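# Place the cheese block in the tray undamaged

## Task

Get the block of cheese into the tray, and do not crush or squash it along the way.

## Robot and tools

Robot: two 6-joint arms with parallel grippers, left_arm (base about (-0.045, +0.232, +0.047) m in the scene frame) and right_arm (about (-0.014, -0.364, +0.045) m). Both bases are almost unrotated relative to the scene, with z up. Scene frame: origin at table height midway between the arms, +x out over the table, +z up, left_arm on +y. Arm names do not match image sides. Each hand's reported pose is in that arm's own base frame and may be off by a few cm. Fixed cameras and the table use the scene frame.

Joint order in every row and result list, per arm: waist, shoulder, elbow, wrist pitch, wrist yaw, wrist roll. Shoulder, elbow and wrist pitch have signs flipped against the URDF. Stated ranges in URDF signs: waist -2.880..2.880, shoulder 0..3.142, elbow 0..3.019, wrist pitch -1.693..1.571, wrist yaw -1.571..1.571, wrist roll -2.094..2.094. In your numbers the flipped ones become shoulder -3.142..0, elbow -3.019..0, wrist pitch -1.571..1.693. Real ends may differ by up to 0.084 rad.

A row is 14 plain numbers, each in [-1, 1]: left arm's 6 joint values then its opening, then right arm's 6 joint values then its opening. Always give all 14, even when one arm stays still. Joint values are offsets, not poses. They count from the Joint targets that stood when the action (or move) began, not from the previous row, and are scaled: 1.0 = 2.811 rad for waist and shoulder, 2.53 for elbow, 2.575 for wrist pitch, 8.12 for wrist yaw, 9.528 for wrist roll. A 0 keeps that joint at its current target. The opening is absolute, not an offset: +1 fully open, -1 closed. To leave a gripper alone, resend its current command; 0 means half-open.

execute_actions(actions, cameras): actions is a list of actions. Each action is up to 15 rows, one per 1/30 s control step, so 0.5 s per action; if fewer rows are given the last one is held. An empty list just reports state and images. An action that pushes a joint more than 0.084 rad beyond its range is refused for both arms; a malformed action, or a bad first action, voids the whole call. Joint speed is capped, and targets may not lead measured angles by more than a fixed amount, nor move a gripper over 110 mm from where it is, so large offsets can need several actions.

move(target, speed, blend, opening_speed, blocking, cameras): drives all joints along a path. target is one 14-number row or a list of up to 15 rows. Every row is an offset from the same starting Joint targets, in the same scaled units. The whole list has 10 s. speed is the top speed in rad/s of the joint with the longest way to go, 0.01 to 12.57, default 0.5; give one value or one per target. blend (rad) rounds corners between listed targets. opening_speed (0.2 or more, per second on the -1..+1 scale) ramps the gripper command; use a value near 0.2 when closing on the cheese. The path does not avoid obstacles or the other arm. The result adds a move: line such as done, off_target (at rest but a joint more than 0.035 rad off), moving, held or fault, and limits=held if steps were withheld. done does not rule out contact. blocking=false returns after about 0.5 s while the move continues.

wait(seconds 0 to 10) lets time run with commands held. stop brakes a running move. zoom_image(camera, region [x0,y0,x1,y1] in pixels, at most 504x504) enlarges part of the latest image from cam_high, cam_low, cam_left_wrist or cam_right_wrist (all 896x504). read_manual gives only licence text. finished_scene ends the scene for good; the cheese must stay in the tray without the robot holding it.

Results: end_effector_position (m) and end_effector_quat_wxyz per arm, in its base frame; this point lies between the finger pads, about 1 cm behind the tips. The fingers point along the gripper's +z axis and close along its y axis. Joint positions and Joint velocities list the six joints (rad, rad/s) plus the pad gap (m; 0.094 when fully open). "within noise" means the arm is still. Joint targets is the base for your next offsets. Tool commands shows current gripper commands. grip_measured is the opening on the command scale, reading up to about 2.5 mm wide when empty. grip_effort_nm is motor effort (negative means closing) and is not a pad force. Joint torques include gravity; joints 3 and 4 wrap at ±28 N m. Action calls also list joint positions at some steps. "joint sent to its limit" means a joint hit its end; "joint command not followed" means the clearance check altered targets.

Handling the cheese: the gripper is pushed to wherever grip_measured equals your command and squeezes with roughly 50-64 N per pad, so a low command crushes a soft block. Close slowly to just below the touch reading and no further. To release, command well above grip_measured. Avoid fast contact, pressing a target far past contact, dropping or releasing a moving object, and any collision between the arms or closing one gripper on the other's fingers, which can fail the scene. Anything that falls or is left off the table fails the task. Loose objects may get an occasional small shove. Holding loads, stretching out or pushing toward unreachable poses heats motors; a MOTOR HOT line warns, and at 100 °C that arm goes limp for 30-60 s. Time spent thinking counts as scene time, and a running move keeps going meanwhile.

Each tool is called after "Emit:" as name([rows], argument=value, ...), one row to a line, values as JSON.

## Session

Emit:
execute_actions(actions=[])

Scene clock: 0.00 s.
left_arm: end_effector_position=(+0.5436, +0.4537, +0.1749) grip_measured=+1.000 grip_effort_nm=n/a end_effector_quat_wxyz=(+0.480, +0.245, +0.841, +0.054) | right_arm: end_effector_position=(+0.6242, -0.1229, +0.1750) grip_measured=+1.000 grip_effort_nm=n/a end_effector_quat_wxyz=(+0.076, -0.276, +0.954, +0.085)
Joint positions: left_arm=[0.875 -1.936 -1.574 0.538 0.822 1.14 0.094] | right_arm=[-0.254 -2.007 -1.931 1.451 -0.225 -0.812 0.094]
Joint velocities: within noise
Joint torques (N m): no reading
Heat: left arm: hottest waist 34 °C; right arm: hottest gripper 37 °C.
Joint targets: left_arm=[0.875 -1.948 -1.596 0.536 0.821 1.140] | right_arm=[-0.254 -2.009 -1.957 1.450 -0.225 -0.812]
Tool commands: left_gripper/opening=+1.0 right_gripper/opening=+1.0

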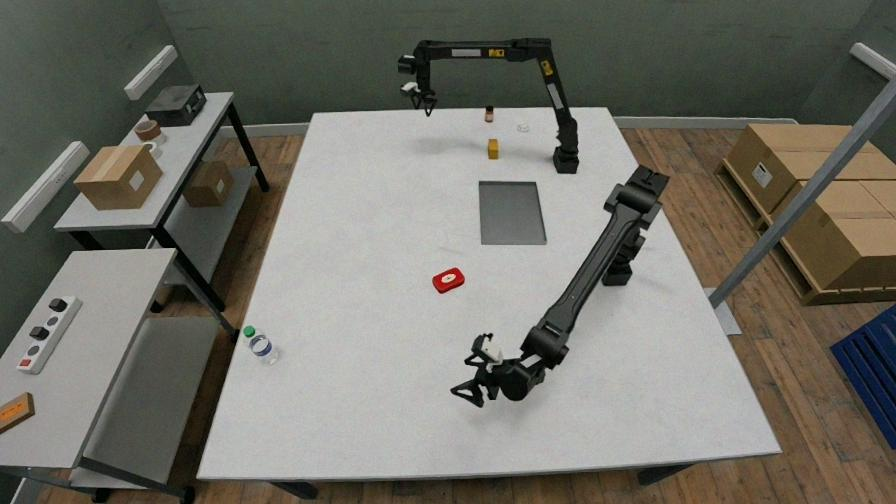

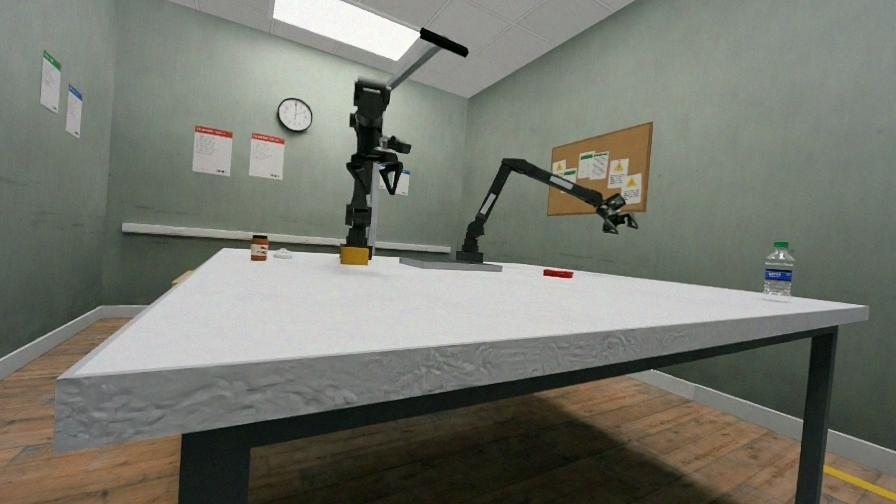

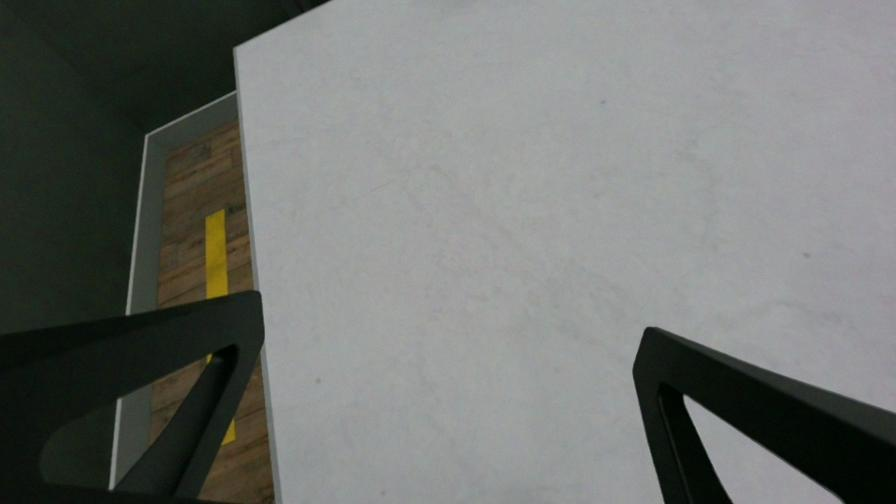

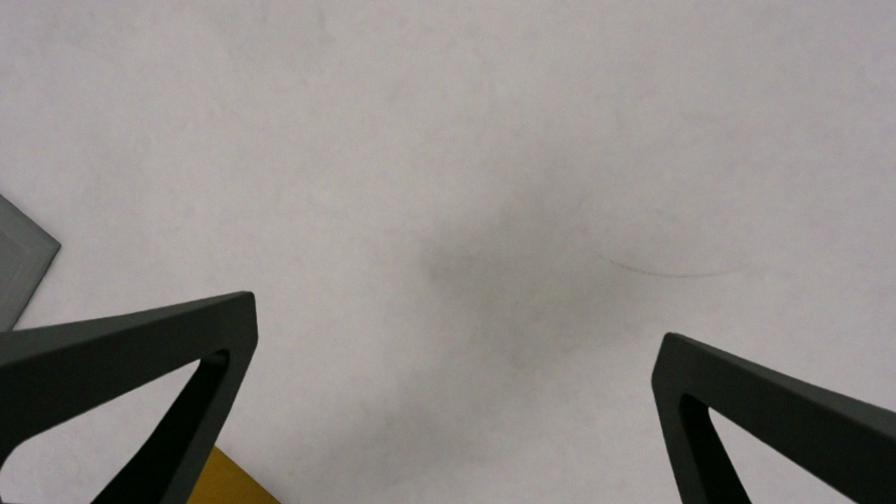

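Emit:
zoom_image(camera="cam_high", region=[380, 90, 620, 310])

Emit:
zoom_image(camera="cam_low", region=[230, 200, 530, 300])

Scaled by 2.100 from the camera's 896x504 image, which has a finer 1280x720 frame.

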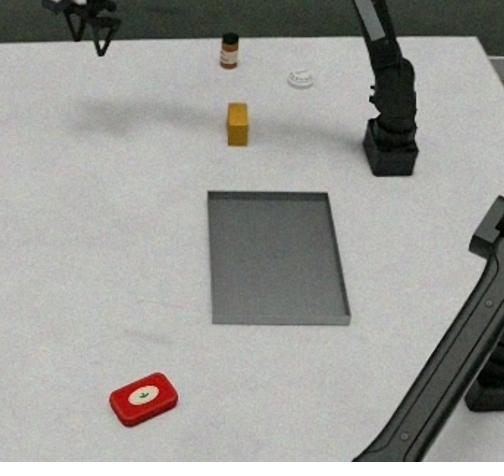

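Scaled by 1.680 from the camera's 896x504 image, which has a finer 1280x720 frame.

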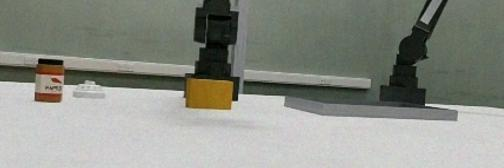

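Emit:
move(target=[0,0,0,0,0,0,1,0.0132,0.2739,0.4379,-0.1045,0.0277,-0.1024,1], speed=1.0)

Emit:
zoom_image(camera="cam_high", region=[380, 90, 620, 310])

Scene clock: 41.93 s.
left_arm: end_effector_position=(+0.5436, +0.4537, +0.1749) grip_measured=+1.000 grip_effort_nm=-0.022 end_effector_quat_wxyz=(+0.480, +0.245, +0.841, +0.054) | right_arm: end_effector_position=(+0.3031, -0.0692, +0.1183) grip_measured=+1.000 grip_effort_nm=0.002 end_effector_quat_wxyz=(+0.003, +0.700, -0.714, -0.006)
Joint positions: left_arm=[0.875 -1.936 -1.574 0.538 0.822 1.14 0.094] | right_arm=[-0.224 -1.236 -0.842 1.191 -0.003 -1.776 0.094]
Joint velocities: within noise
Joint torques (N m): left_arm=[-1.32 17.14 -11.77 -1.32 0.43 -0.02] | right_arm=[0.09 6.59 -8.83 0.12 -0.06 0.01]
Heat: left arm: hottest elbow 37 °C; right arm: hottest waist 35 °C.
Joint targets: left_arm=[0.875 -1.948 -1.596 0.536 0.821 1.140] | right_arm=[-0.217 -1.239 -0.849 1.180 0.000 -1.787]
move: done
camera_calibration:
cam_right_wrist: T_world_to_cam=[[0.996091, 0.0710811, -0.0524452, -0.29071], [0.086368, -0.908272, 0.409369, -0.115022], [-0.0185361, -0.412299, -0.91086, 0.191704], [0, 0, 0, 1]] pos_world=[0.303061, -0.00476776, 0.206456]

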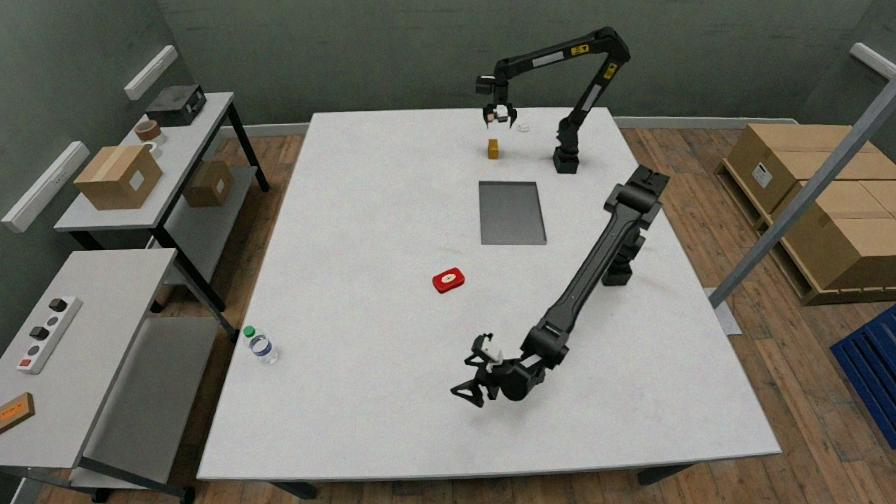

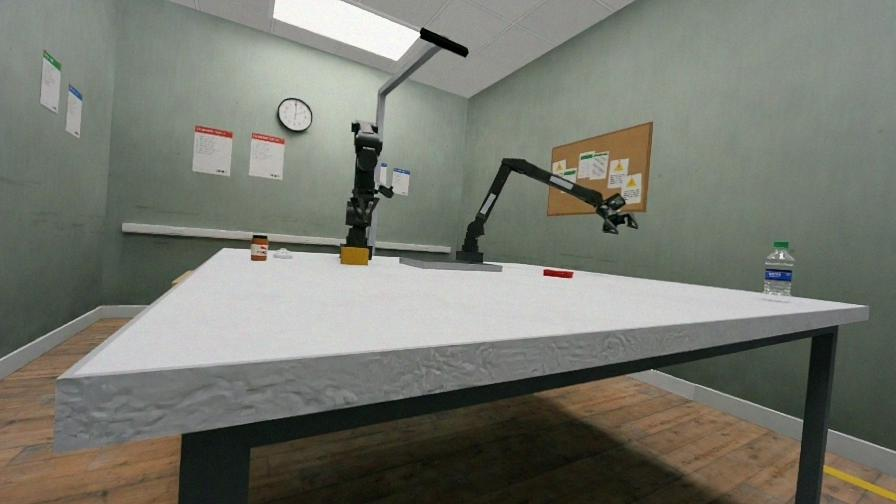

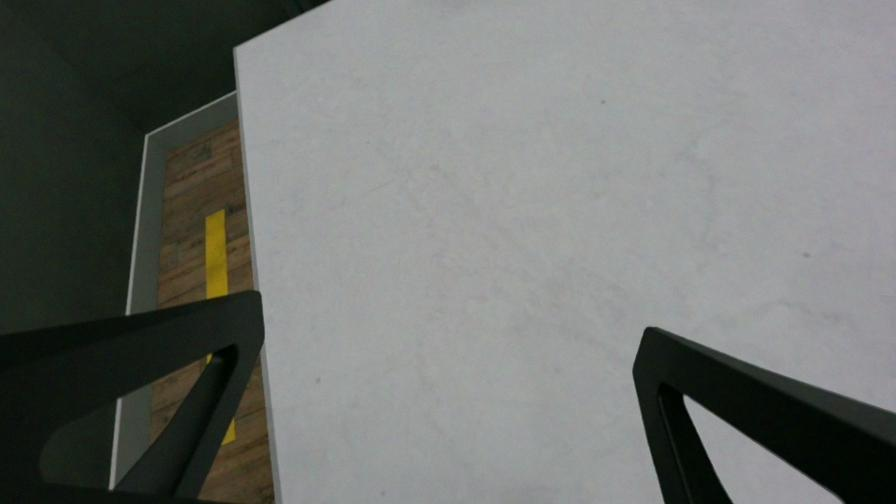

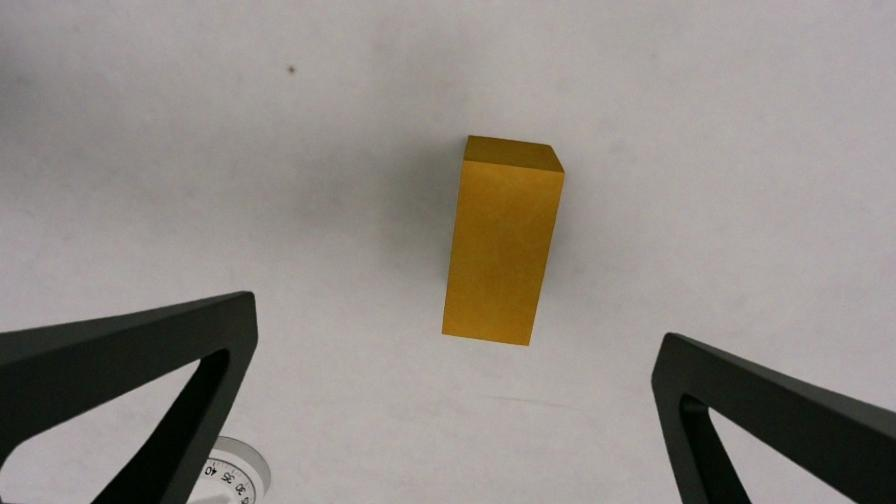

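Scaled by 2.100 from the camera's 896x504 image, which has a finer 1280x720 frame.

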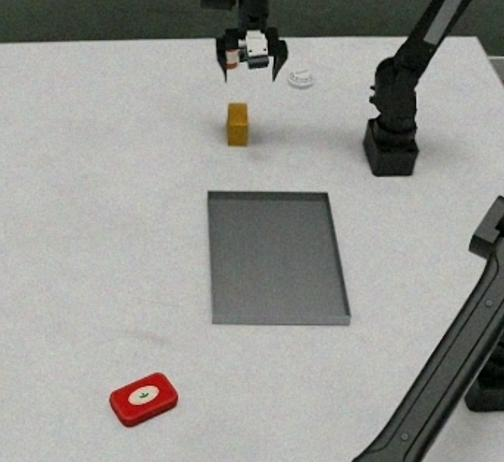

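Emit:
move([
  [0,0,0,0,0,0,1,-0.02885,-0.04205,0.0099,-0.0553,0,-0.00535,1],
  [0,0,0,0,0,0,1,-0.02885,-0.11267,0.0557,-0.1774,0,-0.00535,1],
], speed=[0.5,0.35])

Emit:
zoom_image(camera="cam_low", region=[300, 180, 500, 290])

Scene clock: 66.23 s.
left_arm: end_effector_position=(+0.5436, +0.4537, +0.1749) grip_measured=+1.000 grip_effort_nm=-0.022 end_effector_quat_wxyz=(+0.480, +0.245, +0.841, +0.054) | right_arm: end_effector_position=(+0.3197, -0.0990, -0.0208) grip_measured=+1.000 grip_effort_nm=0.007 end_effector_quat_wxyz=(+0.001, +0.692, -0.722, -0.003)
Joint positions: left_arm=[0.875 -1.936 -1.574 0.538 0.822 1.14 0.094] | right_arm=[-0.299 -1.552 -0.708 0.734 -0.001 -1.827 0.094]
Joint velocities: within noise
Joint torques (N m): left_arm=[-1.26 17.14 -11.75 -1.32 0.44 -0.02] | right_arm=[-0.62 8.88 -5.98 0.02 -0.11 0.03]
Heat: left arm: hottest elbow 39 °C; right arm: hottest waist 35 °C.
Joint targets: left_arm=[0.875 -1.948 -1.596 0.536 0.821 1.140] | right_arm=[-0.298 -1.556 -0.708 0.724 0.000 -1.838]
move: done
camera_calibration:
cam_right_wrist: T_world_to_cam=[[0.997758, 0.0477567, -0.0468879, -0.315037], [0.0628744, -0.908936, 0.412168, -0.0790847], [-0.0229343, -0.414191, -0.909901, 0.0542209], [0, 0, 0, 1]] pos_world=[0.320547, -0.03438, 0.0671603]

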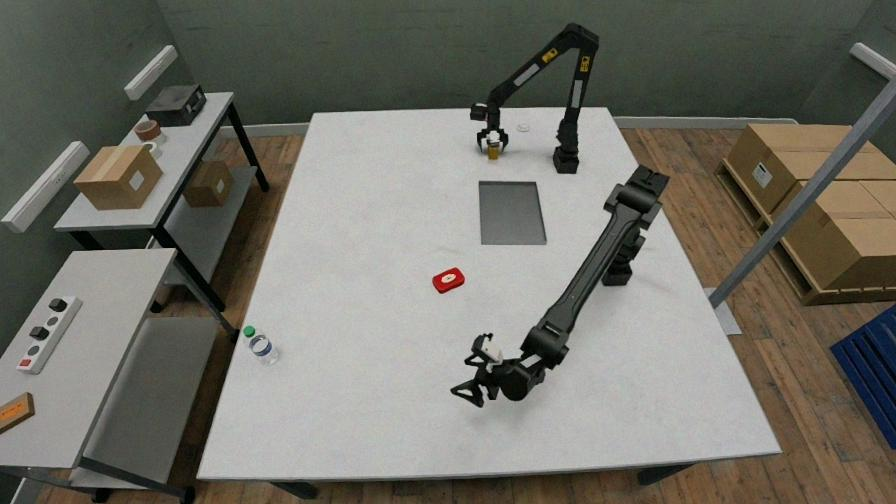

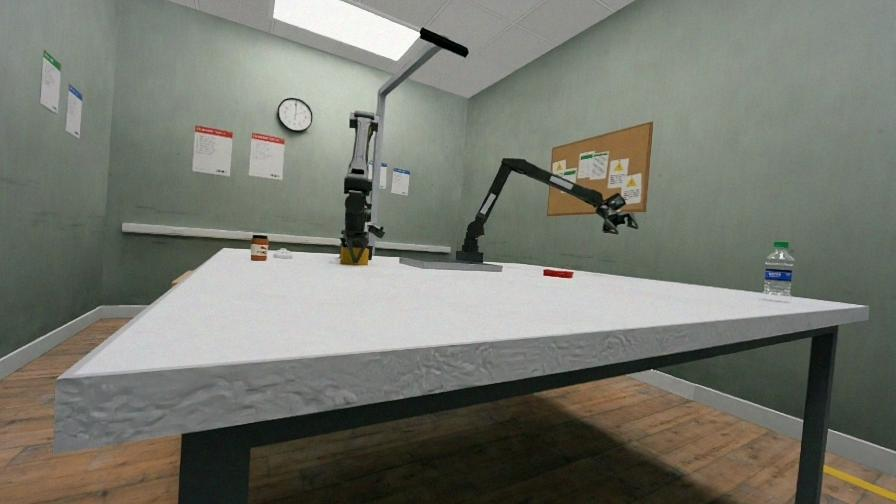

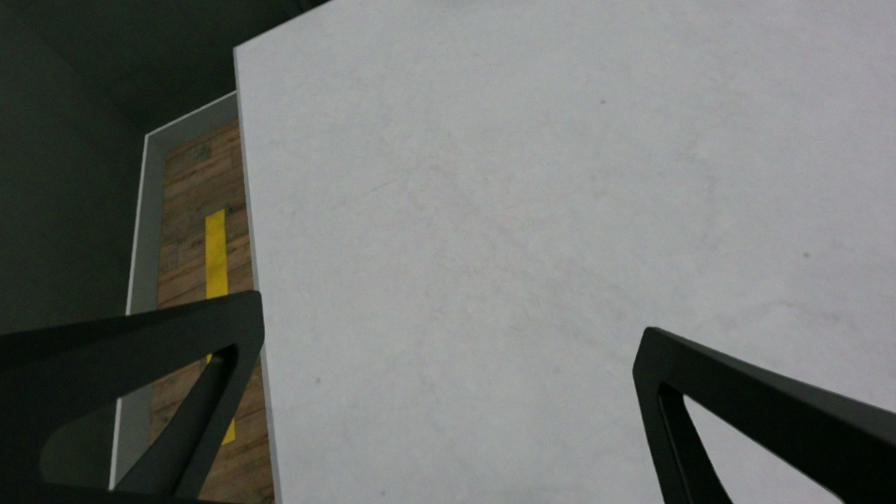

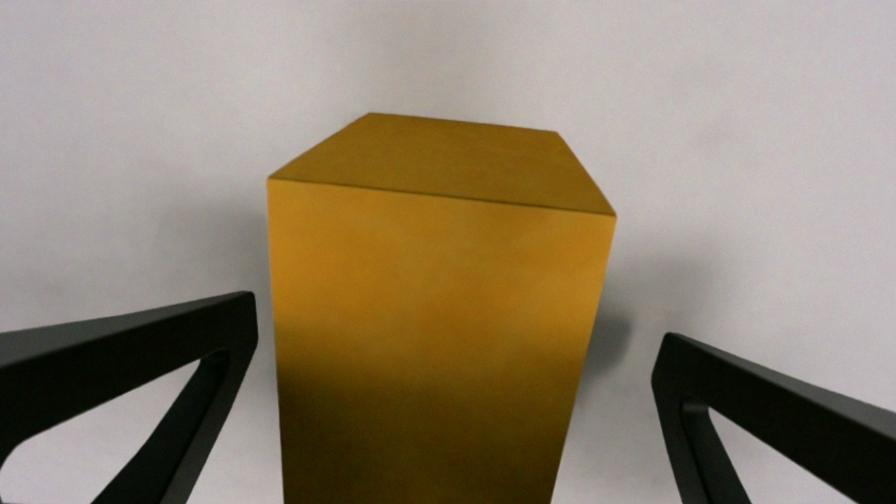

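Scaled by 2.520 from the camera's 896x504 image, which has a finer 1280x720 frame.

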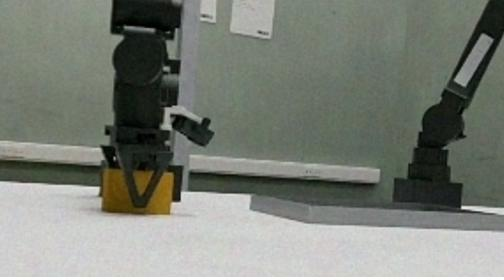

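Emit:
move(target=[0,0,0,0,0,0,1,0,0,0,0,0,0,-0.08], opening_speed=0.5, cameras=["cam_right_wrist"])

Emit:
move(target=[0,0,0,0,0,0,1,0,0,0,0,0,0,-0.12], opening_speed=0.2, cameras=["cam_right_wrist"])

Scene clock: 76.00 s.
left_arm: end_effector_position=(+0.5436, +0.4537, +0.1749) grip_measured=+1.000 grip_effort_nm=-0.022 end_effector_quat_wxyz=(+0.480, +0.245, +0.841, +0.054) | right_arm: end_effector_position=(+0.3197, -0.0990, -0.0208) grip_measured=-0.078 grip_effort_nm=-0.105 end_effector_quat_wxyz=(+0.001, +0.692, -0.722, -0.003)
Joint positions: left_arm=[0.875 -1.936 -1.574 0.538 0.822 1.14 0.094] | right_arm=[-0.299 -1.552 -0.708 0.734 -0.001 -1.828 0.043]
Joint velocities: within noise
Joint torques (N m): left_arm=[-1.26 17.08 -11.75 -1.32 0.43 -0.02] | right_arm=[-0.62 8.82 -5.97 0.12 -0.11 0.04]
Heat: left arm: hottest elbow 39 °C; right arm: hottest waist 35 °C.
Joint targets: left_arm=[0.875 -1.948 -1.596 0.536 0.821 1.140] | right_arm=[-0.298 -1.556 -0.708 0.724 0.000 -1.839]
move: done
camera_calibration:
cam_right_wrist: T_world_to_cam=[[0.997723, 0.0485607, -0.0468141, -0.315004], [0.0635759, -0.908894, 0.412152, -0.0793068], [-0.0225346, -0.41419, -0.909912, 0.0540937], [0, 0, 0, 1]] pos_world=[0.320547, -0.0343796, 0.0671604]
Images, in order (width x height): cam_right_wrist 896x504.

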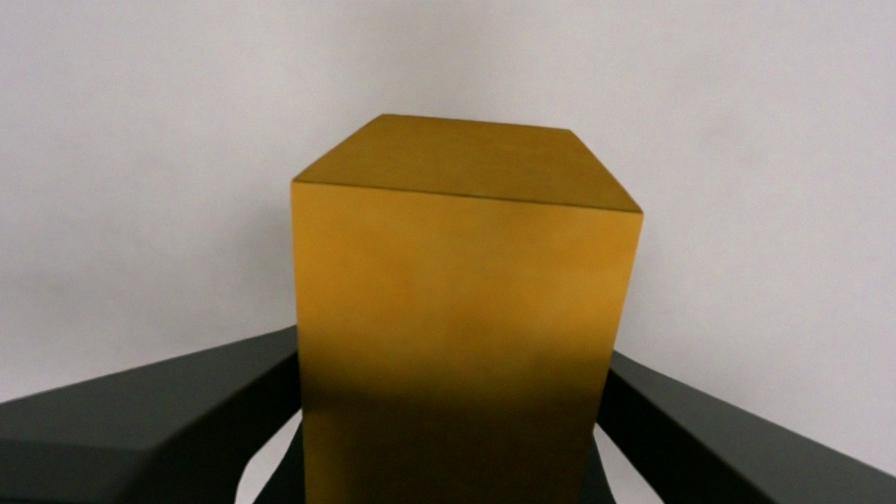

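Scene clock: 76.50 s.
left_arm: end_effector_position=(+0.5436, +0.4537, +0.1749) grip_measured=+1.000 grip_effort_nm=-0.022 end_effector_quat_wxyz=(+0.480, +0.245, +0.841, +0.054) | right_arm: end_effector_position=(+0.3197, -0.0990, -0.0208) grip_measured=-0.116 grip_effort_nm=-0.178 end_effector_quat_wxyz=(+0.001, +0.692, -0.722, -0.003)
Joint positions: left_arm=[0.875 -1.936 -1.574 0.538 0.822 1.14 0.094] | right_arm=[-0.299 -1.552 -0.708 0.734 -0.001 -1.828 0.042]
Joint velocities: within noise
Joint torques (N m): left_arm=[-1.26 17.08 -11.75 -1.33 0.43 -0.02] | right_arm=[-0.62 8.82 -6 0.08 -0.11 0.03]
Heat: left arm: hottest elbow 39 °C; right arm: hottest waist 35 °C.
Joint targets: left_arm=[0.875 -1.948 -1.596 0.536 0.821 1.140] | right_arm=[-0.298 -1.556 -0.708 0.724 0.000 -1.838]
move: done
camera_calibration:
cam_right_wrist: T_world_to_cam=[[0.997723, 0.0485607, -0.0468141, -0.315004], [0.0635759, -0.908894, 0.412152, -0.0793068], [-0.0225346, -0.41419, -0.909912, 0.0540937], [0, 0, 0, 1]] pos_world=[0.320547, -0.0343796, 0.0671604]
Images, in order (width x height): cam_right_wrist 896x504.

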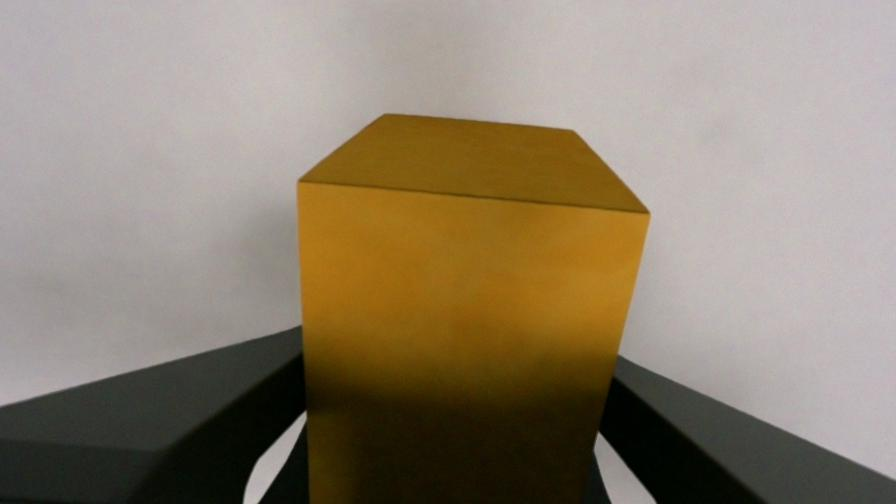

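Emit:
move(target=[0,0,0,0,0,0,1,0,0,0,0,0,0,-0.16], opening_speed=0.2, cameras=["cam_right_wrist"])

Scene clock: 79.03 s.
left_arm: end_effector_position=(+0.5436, +0.4537, +0.1749) grip_measured=+1.000 grip_effort_nm=-0.017 end_effector_quat_wxyz=(+0.480, +0.245, +0.841, +0.054) | right_arm: end_effector_position=(+0.3197, -0.0990, -0.0208) grip_measured=-0.152 grip_effort_nm=-0.398 end_effector_quat_wxyz=(+0.001, +0.692, -0.722, -0.003)
Joint positions: left_arm=[0.875 -1.936 -1.574 0.538 0.822 1.14 0.094] | right_arm=[-0.299 -1.552 -0.708 0.734 -0.001 -1.828 0.04]
Joint velocities: within noise
Joint torques (N m): left_arm=[-1.32 17.14 -11.74 -1.32 0.43 -0.02] | right_arm=[-0.5 8.88 -5.98 0.05 -0.11 0.04]
Heat: left arm: hottest elbow 39 °C; right arm: hottest waist 35 °C.
Joint targets: left_arm=[0.875 -1.948 -1.596 0.536 0.821 1.140] | right_arm=[-0.298 -1.556 -0.708 0.724 0.000 -1.838]
move: done
camera_calibration:
cam_right_wrist: T_world_to_cam=[[0.997723, 0.0485607, -0.0468141, -0.315004], [0.0635759, -0.908894, 0.412152, -0.0793068], [-0.0225346, -0.41419, -0.909912, 0.0540937], [0, 0, 0, 1]] pos_world=[0.320547, -0.0343796, 0.0671604]
Images, in order (width x height): cam_right_wrist 896x504.

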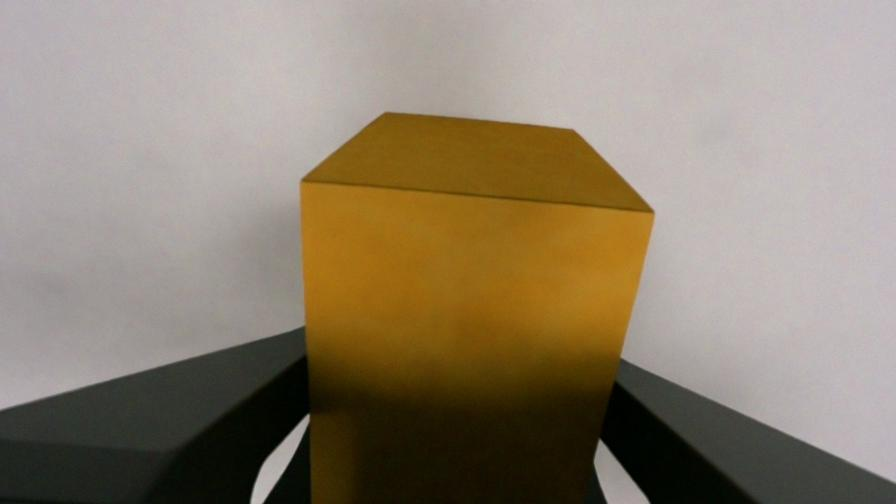

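Emit:
move(target=[0,0,0,0,0,0,1,0,0.0707,-0.0458,0.1217,0,0,-0.16], speed=0.3, cameras=["cam_right_wrist","cam_low"])

Scene clock: 90.30 s.
left_arm: end_effector_position=(+0.5436, +0.4537, +0.1749) grip_measured=+1.000 grip_effort_nm=-0.022 end_effector_quat_wxyz=(+0.480, +0.245, +0.841, +0.054) | right_arm: end_effector_position=(+0.3027, -0.0937, +0.0564) grip_measured=-0.153 grip_effort_nm=-0.383 end_effector_quat_wxyz=(+0.011, +0.692, -0.721, -0.021)
Joint positions: left_arm=[0.875 -1.936 -1.574 0.538 0.822 1.14 0.094] | right_arm=[-0.299 -1.367 -0.775 1.027 -0.001 -1.829 0.04]
Joint velocities: within noise
Joint torques (N m): left_arm=[-1.32 17.08 -11.75 -1.32 0.43 -0.02] | right_arm=[-0.91 8.53 -10.89 1.14 -0.1 0.03]
Heat: left arm: hottest elbow 40 °C; right arm: hottest waist 35 °C.
Joint targets: left_arm=[0.875 -1.948 -1.596 0.536 0.821 1.140] | right_arm=[-0.298 -1.357 -0.824 1.037 0.000 -1.839]
move: off_target (right_arm); right_arm: the elbow is farthest, 0.049 rad from its target
camera_calibration:
cam_right_wrist: T_world_to_cam=[[0.995126, 0.0497826, -0.0851237, -0.291664], [0.0797869, -0.913758, 0.398346, -0.109971], [-0.0579518, -0.403197, -0.913277, 0.138135], [0, 0, 0, 1]] pos_world=[0.307022, -0.0302715, 0.145134]
Images, in order (width x height): cam_low 896x504, cam_right_wrist 896x504.

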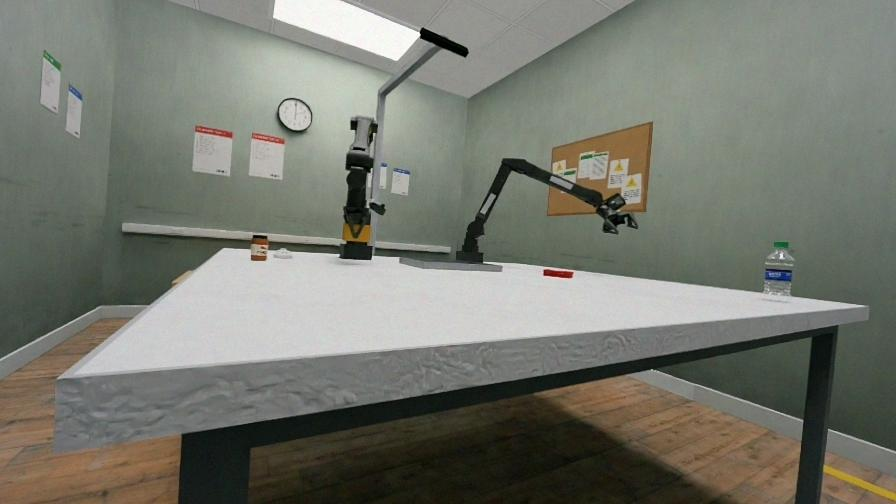

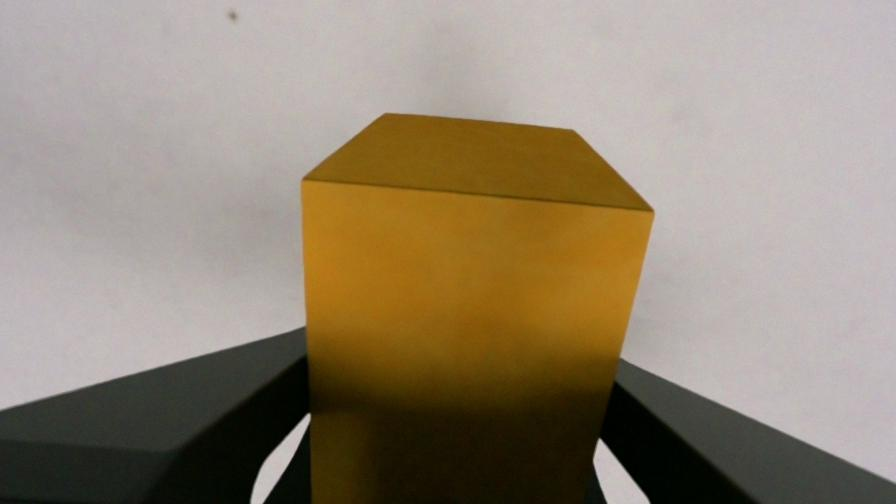

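Emit:
move(target=[0,0,0,0,0,0,1,0.3355,-0.0299,-0.0348,-0.0175,0,0.099,-0.16], speed=0.6)

Emit:
zoom_image(camera="cam_high", region=[430, 110, 610, 260])

Emit:
zoom_image(camera="cam_low", region=[330, 180, 530, 290])

Scene clock: 97.17 s.
left_arm: end_effector_position=(+0.5436, +0.4537, +0.1749) grip_measured=+1.000 grip_effort_nm=-0.017 end_effector_quat_wxyz=(+0.480, +0.245, +0.841, +0.054) | right_arm: end_effector_position=(+0.2837, +0.2158, +0.0600) grip_measured=-0.153 grip_effort_nm=-0.388 end_effector_quat_wxyz=(+0.005, +0.703, -0.711, -0.001)
Joint positions: left_arm=[0.875 -1.936 -1.574 0.538 0.822 1.14 0.094] | right_arm=[0.652 -1.438 -0.859 1.001 0 -0.907 0.04]
Joint velocities: within noise
Joint torques (N m): left_arm=[-1.26 17.08 -11.75 -1.33 0.44 -0.02] | right_arm=[-1.14 9 -11.49 0.1 -0.12 0.3]
Heat: left arm: hottest elbow 40 °C; right arm: hottest waist 35 °C.
Joint targets: left_arm=[0.875 -1.948 -1.596 0.536 0.821 1.140] | right_arm=[0.645 -1.441 -0.912 0.992 0.000 -0.895]
move: off_target (right_arm); right_arm: the elbow is farthest, 0.053 rad from its target
camera_calibration:
cam_right_wrist: T_world_to_cam=[[0.995794, 0.0778451, -0.0483077, -0.296242], [0.0909611, -0.903003, 0.419895, 0.166227], [-0.0109352, -0.422524, -0.906286, 0.255521], [0, 0, 0, 1]] pos_world=[0.28267, 0.281129, 0.147467]

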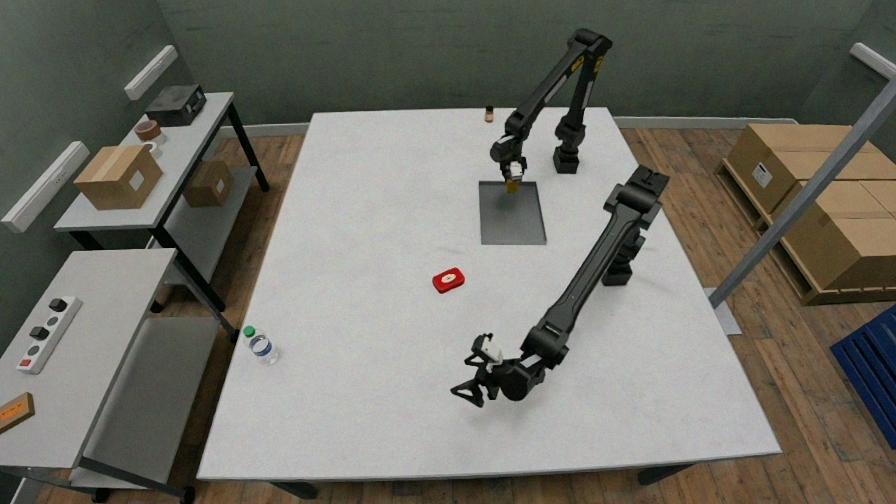

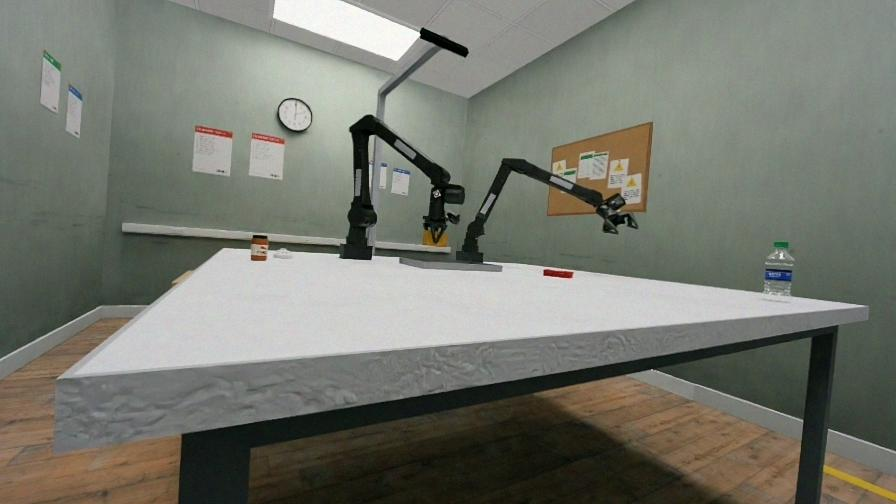

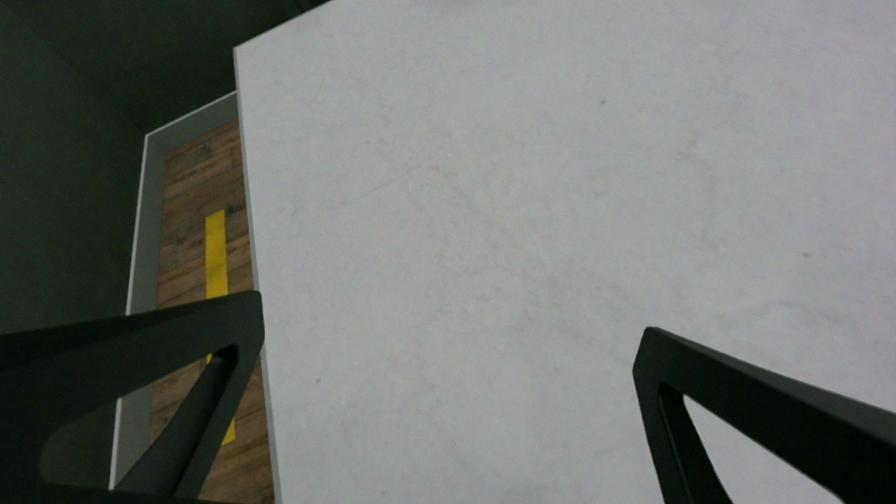

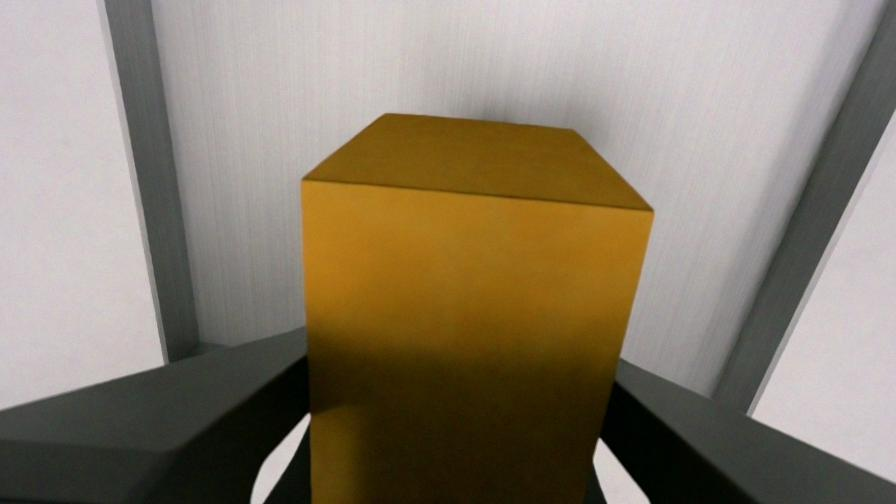

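Scaled by 2.800 from the camera's 896x504 image, which has a finer 1280x720 frame.

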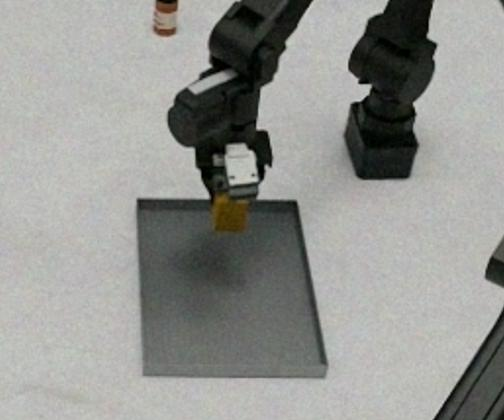

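Scaled by 2.520 from the camera's 896x504 image, which has a finer 1280x720 frame.

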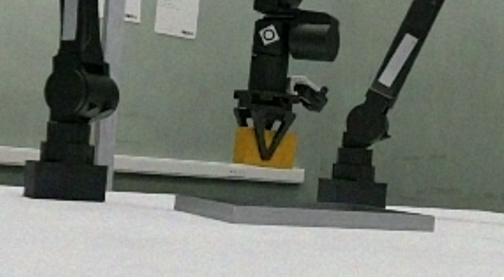

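Emit:
move(target=[0,0,0,0,0,0,1,0,-0.0498,0.0302,-0.0858,0,0,-0.16], speed=0.25, cameras=["cam_low","cam_right_wrist"])

Emit:
zoom_image(camera="cam_low", region=[380, 210, 530, 290])

Scene clock: 109.03 s.
left_arm: end_effector_position=(+0.5436, +0.4537, +0.1749) grip_measured=+1.000 grip_effort_nm=-0.017 end_effector_quat_wxyz=(+0.480, +0.245, +0.841, +0.054) | right_arm: end_effector_position=(+0.3034, +0.2308, +0.0005) grip_measured=-0.153 grip_effort_nm=-0.383 end_effector_quat_wxyz=(-0.016, +0.702, -0.712, +0.002)
Joint positions: left_arm=[0.875 -1.936 -1.574 0.538 0.822 1.14 0.094] | right_arm=[0.652 -1.585 -0.829 0.782 0 -0.906 0.04]
Joint velocities: within noise
Joint torques (N m): left_arm=[-1.32 17.08 -11.74 -1.32 0.43 -0.02] | right_arm=[-0.97 10.93 -7.02 -0.12 -0.13 0.26]
Heat: left arm: hottest elbow 40 °C; right arm: hottest elbow 36 °C.
Joint targets: left_arm=[0.875 -1.948 -1.596 0.536 0.821 1.140] | right_arm=[0.645 -1.581 -0.836 0.771 0.000 -0.895]
move: done
camera_calibration:
cam_right_wrist: T_world_to_cam=[[0.99691, 0.0775006, -0.0127835, -0.320193], [0.0761483, -0.91365, 0.399306, 0.209902], [0.0192668, -0.399046, -0.916728, 0.193592], [0, 0, 0, 1]] pos_world=[0.29949, 0.293844, 0.0895631]
Images, in order (width x height): cam_low 896x504, cam_right_wrist 896x504.

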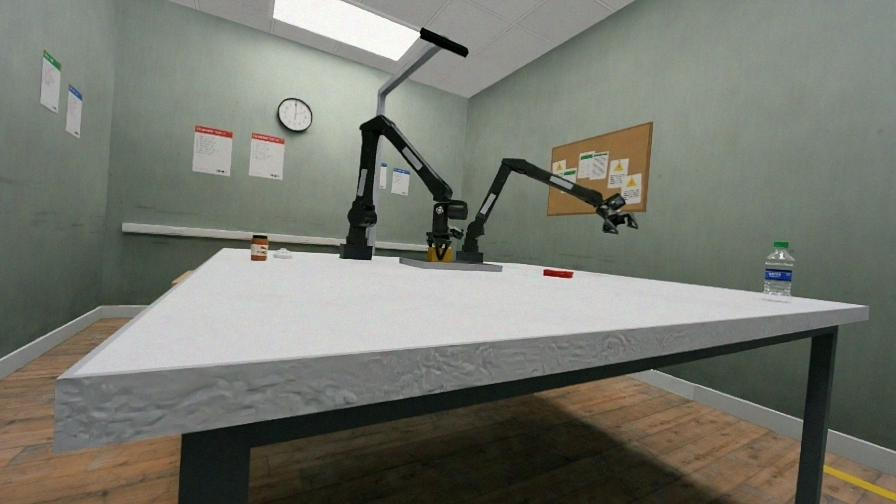

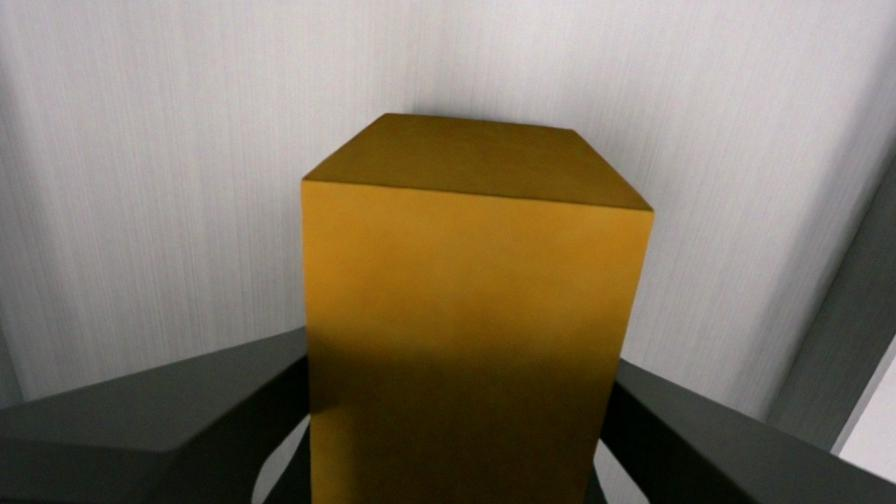

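Scaled by 3.360 from the camera's 896x504 image, which has a finer 1280x720 frame.

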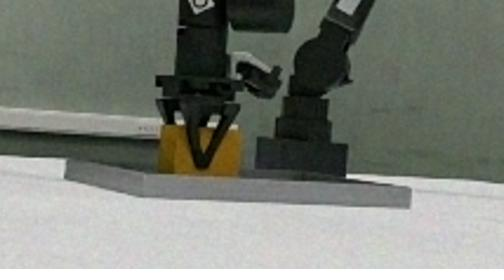

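Emit:
move(target=[0,0,0,0,0,0,1,0,-0.0122,0.0099,-0.0105,0,0,-0.16], speed=0.1, cameras=["cam_low","cam_right_wrist"])

Emit:
zoom_image(camera="cam_low", region=[380, 210, 530, 290])

Scene clock: 115.17 s.
left_arm: end_effector_position=(+0.5436, +0.4537, +0.1749) grip_measured=+1.000 grip_effort_nm=-0.017 end_effector_quat_wxyz=(+0.480, +0.245, +0.841, +0.054) | right_arm: end_effector_position=(+0.2961, +0.2252, -0.0163) grip_measured=-0.153 grip_effort_nm=-0.383 end_effector_quat_wxyz=(-0.004, +0.702, -0.712, +0.001)
Joint positions: left_arm=[0.875 -1.936 -1.574 0.538 0.822 1.14 0.094] | right_arm=[0.652 -1.615 -0.806 0.755 0 -0.906 0.04]
Joint velocities: within noise
Joint torques (N m): left_arm=[-1.32 17.08 -11.75 -1.33 0.43 -0.02] | right_arm=[-0.97 10.64 -6.56 -0.16 -0.11 0.26]
Heat: left arm: hottest elbow 40 °C; right arm: hottest waist 35 °C.
Joint targets: left_arm=[0.875 -1.948 -1.596 0.536 0.821 1.140] | right_arm=[0.645 -1.616 -0.811 0.744 0.000 -0.895]
move: done
camera_calibration:
cam_right_wrist: T_world_to_cam=[[0.996435, 0.0770932, -0.034257, -0.3128], [0.0843591, -0.907347, 0.411831, 0.208444], [0.000666381, -0.413253, -0.910616, 0.184847], [0, 0, 0, 1]] pos_world=[0.293977, 0.289634, 0.0717651]
Images, in order (width x height): cam_low 896x504, cam_right_wrist 896x504.

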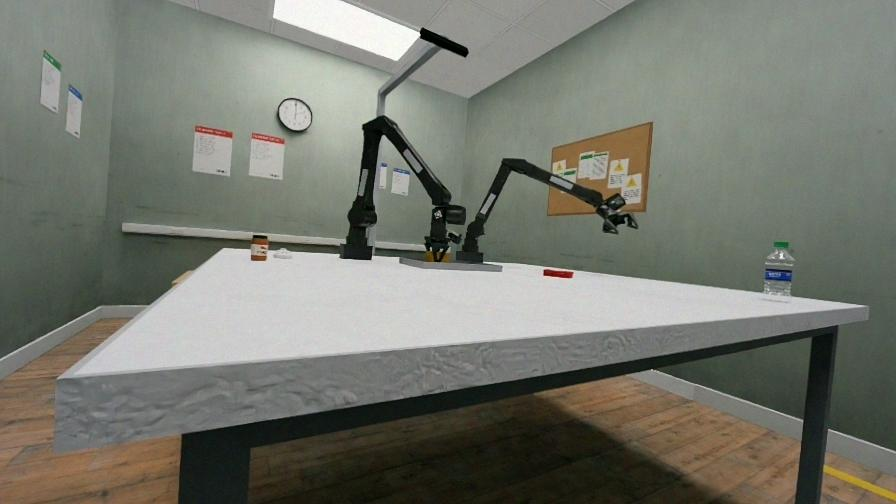

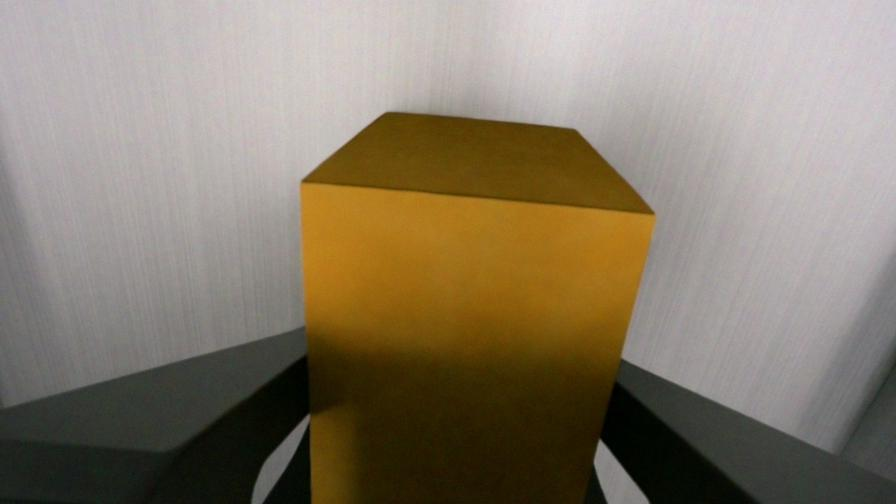

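Scaled by 3.360 from the camera's 896x504 image, which has a finer 1280x720 frame.

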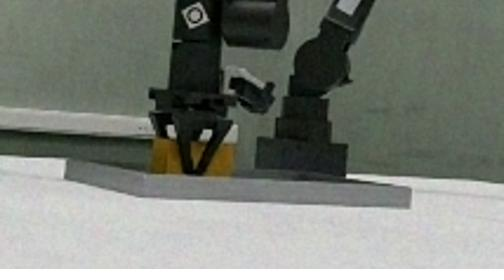

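Emit:
move(target=[0,0,0,0,0,0,1,0,-0.003,0,-0.003,0,0,-0.16], speed=0.1, cameras=["cam_right_wrist"])

Emit:
move(target=[0,0,0,0,0,0,1,0,0,0,0,0,0,0.35], opening_speed=0.4, cameras=["cam_right_wrist"])

Scene clock: 121.07 s.
left_arm: end_effector_position=(+0.5436, +0.4537, +0.1749) grip_measured=+1.000 grip_effort_nm=-0.017 end_effector_quat_wxyz=(+0.480, +0.245, +0.841, +0.054) | right_arm: end_effector_position=(+0.2971, +0.2260, -0.0163) grip_measured=-0.153 grip_effort_nm=-0.383 end_effector_quat_wxyz=(-0.006, +0.702, -0.712, +0.001)
Joint positions: left_arm=[0.875 -1.936 -1.574 0.538 0.822 1.14 0.094] | right_arm=[0.652 -1.615 -0.806 0.749 0 -0.906 0.04]
Joint velocities: within noise
Joint torques (N m): left_arm=[-1.26 17.08 -11.75 -1.32 0.44 -0.02] | right_arm=[-1.03 9.7 -6.57 -0.2 -0.14 0.24]
Heat: left arm: hottest elbow 40 °C; right arm: hottest elbow 35 °C.
Joint targets: left_arm=[0.875 -1.948 -1.596 0.536 0.821 1.140] | right_arm=[0.645 -1.624 -0.811 0.736 0.000 -0.895]
move: done
camera_calibration:
cam_right_wrist: T_world_to_cam=[[0.996567, 0.0772484, -0.0297676, -0.313939], [0.0826593, -0.90866, 0.409272, 0.209824], [0.00456702, -0.410328, -0.911927, 0.183332], [0, 0, 0, 1]] pos_world=[0.29468, 0.290137, 0.0719647]
Images, in order (width x height): cam_right_wrist 896x504.

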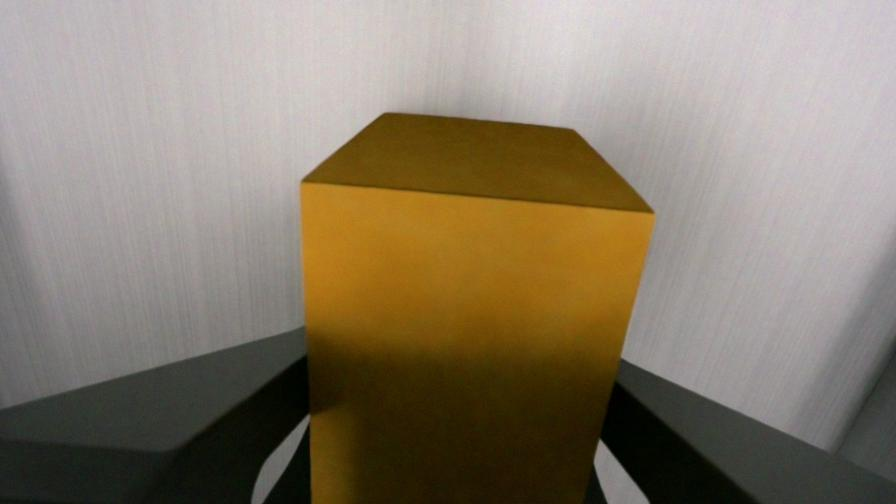

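Scene clock: 122.57 s.
left_arm: end_effector_position=(+0.5436, +0.4537, +0.1749) grip_measured=+1.000 grip_effort_nm=-0.017 end_effector_quat_wxyz=(+0.480, +0.245, +0.841, +0.054) | right_arm: end_effector_position=(+0.2975, +0.2263, -0.0164) grip_measured=+0.348 grip_effort_nm=0.105 end_effector_quat_wxyz=(-0.007, +0.702, -0.712, +0.001)
Joint positions: left_arm=[0.875 -1.936 -1.574 0.538 0.822 1.14 0.094] | right_arm=[0.652 -1.615 -0.806 0.747 0 -0.905 0.063]
Joint velocities: within noise
Joint torques (N m): left_arm=[-1.32 17.14 -11.75 -1.33 0.44 -0.02] | right_arm=[-1.26 9.99 -6.61 -0.05 -0.13 0.25]
Heat: left arm: hottest elbow 40 °C; right arm: hottest waist 34 °C.
Joint targets: left_arm=[0.875 -1.948 -1.596 0.536 0.821 1.140] | right_arm=[0.645 -1.624 -0.811 0.736 0.000 -0.895]
move: done
camera_calibration:
cam_right_wrist: T_world_to_cam=[[0.996644, 0.0768605, -0.0281736, -0.314182], [0.081658, -0.909188, 0.408301, 0.210549], [0.00576712, -0.409231, -0.912413, 0.182684], [0, 0, 0, 1]] pos_world=[0.294881, 0.290337, 0.0718645]
Images, in order (width x height): cam_right_wrist 896x504.

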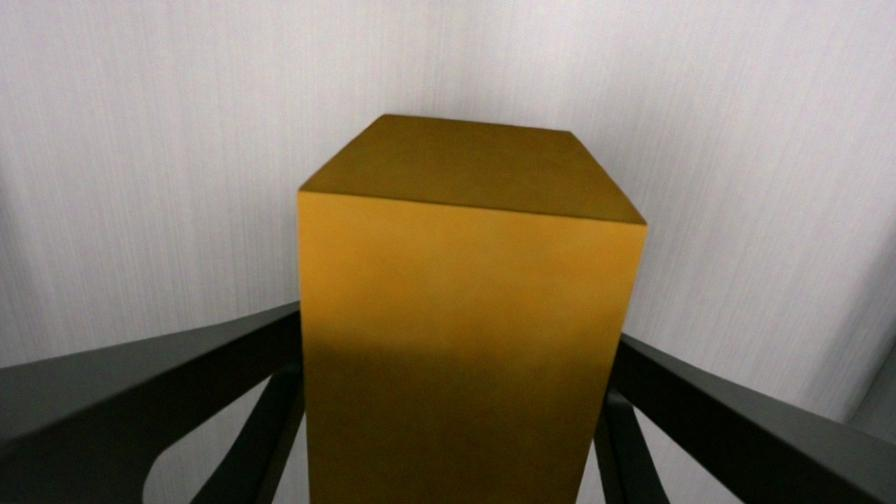

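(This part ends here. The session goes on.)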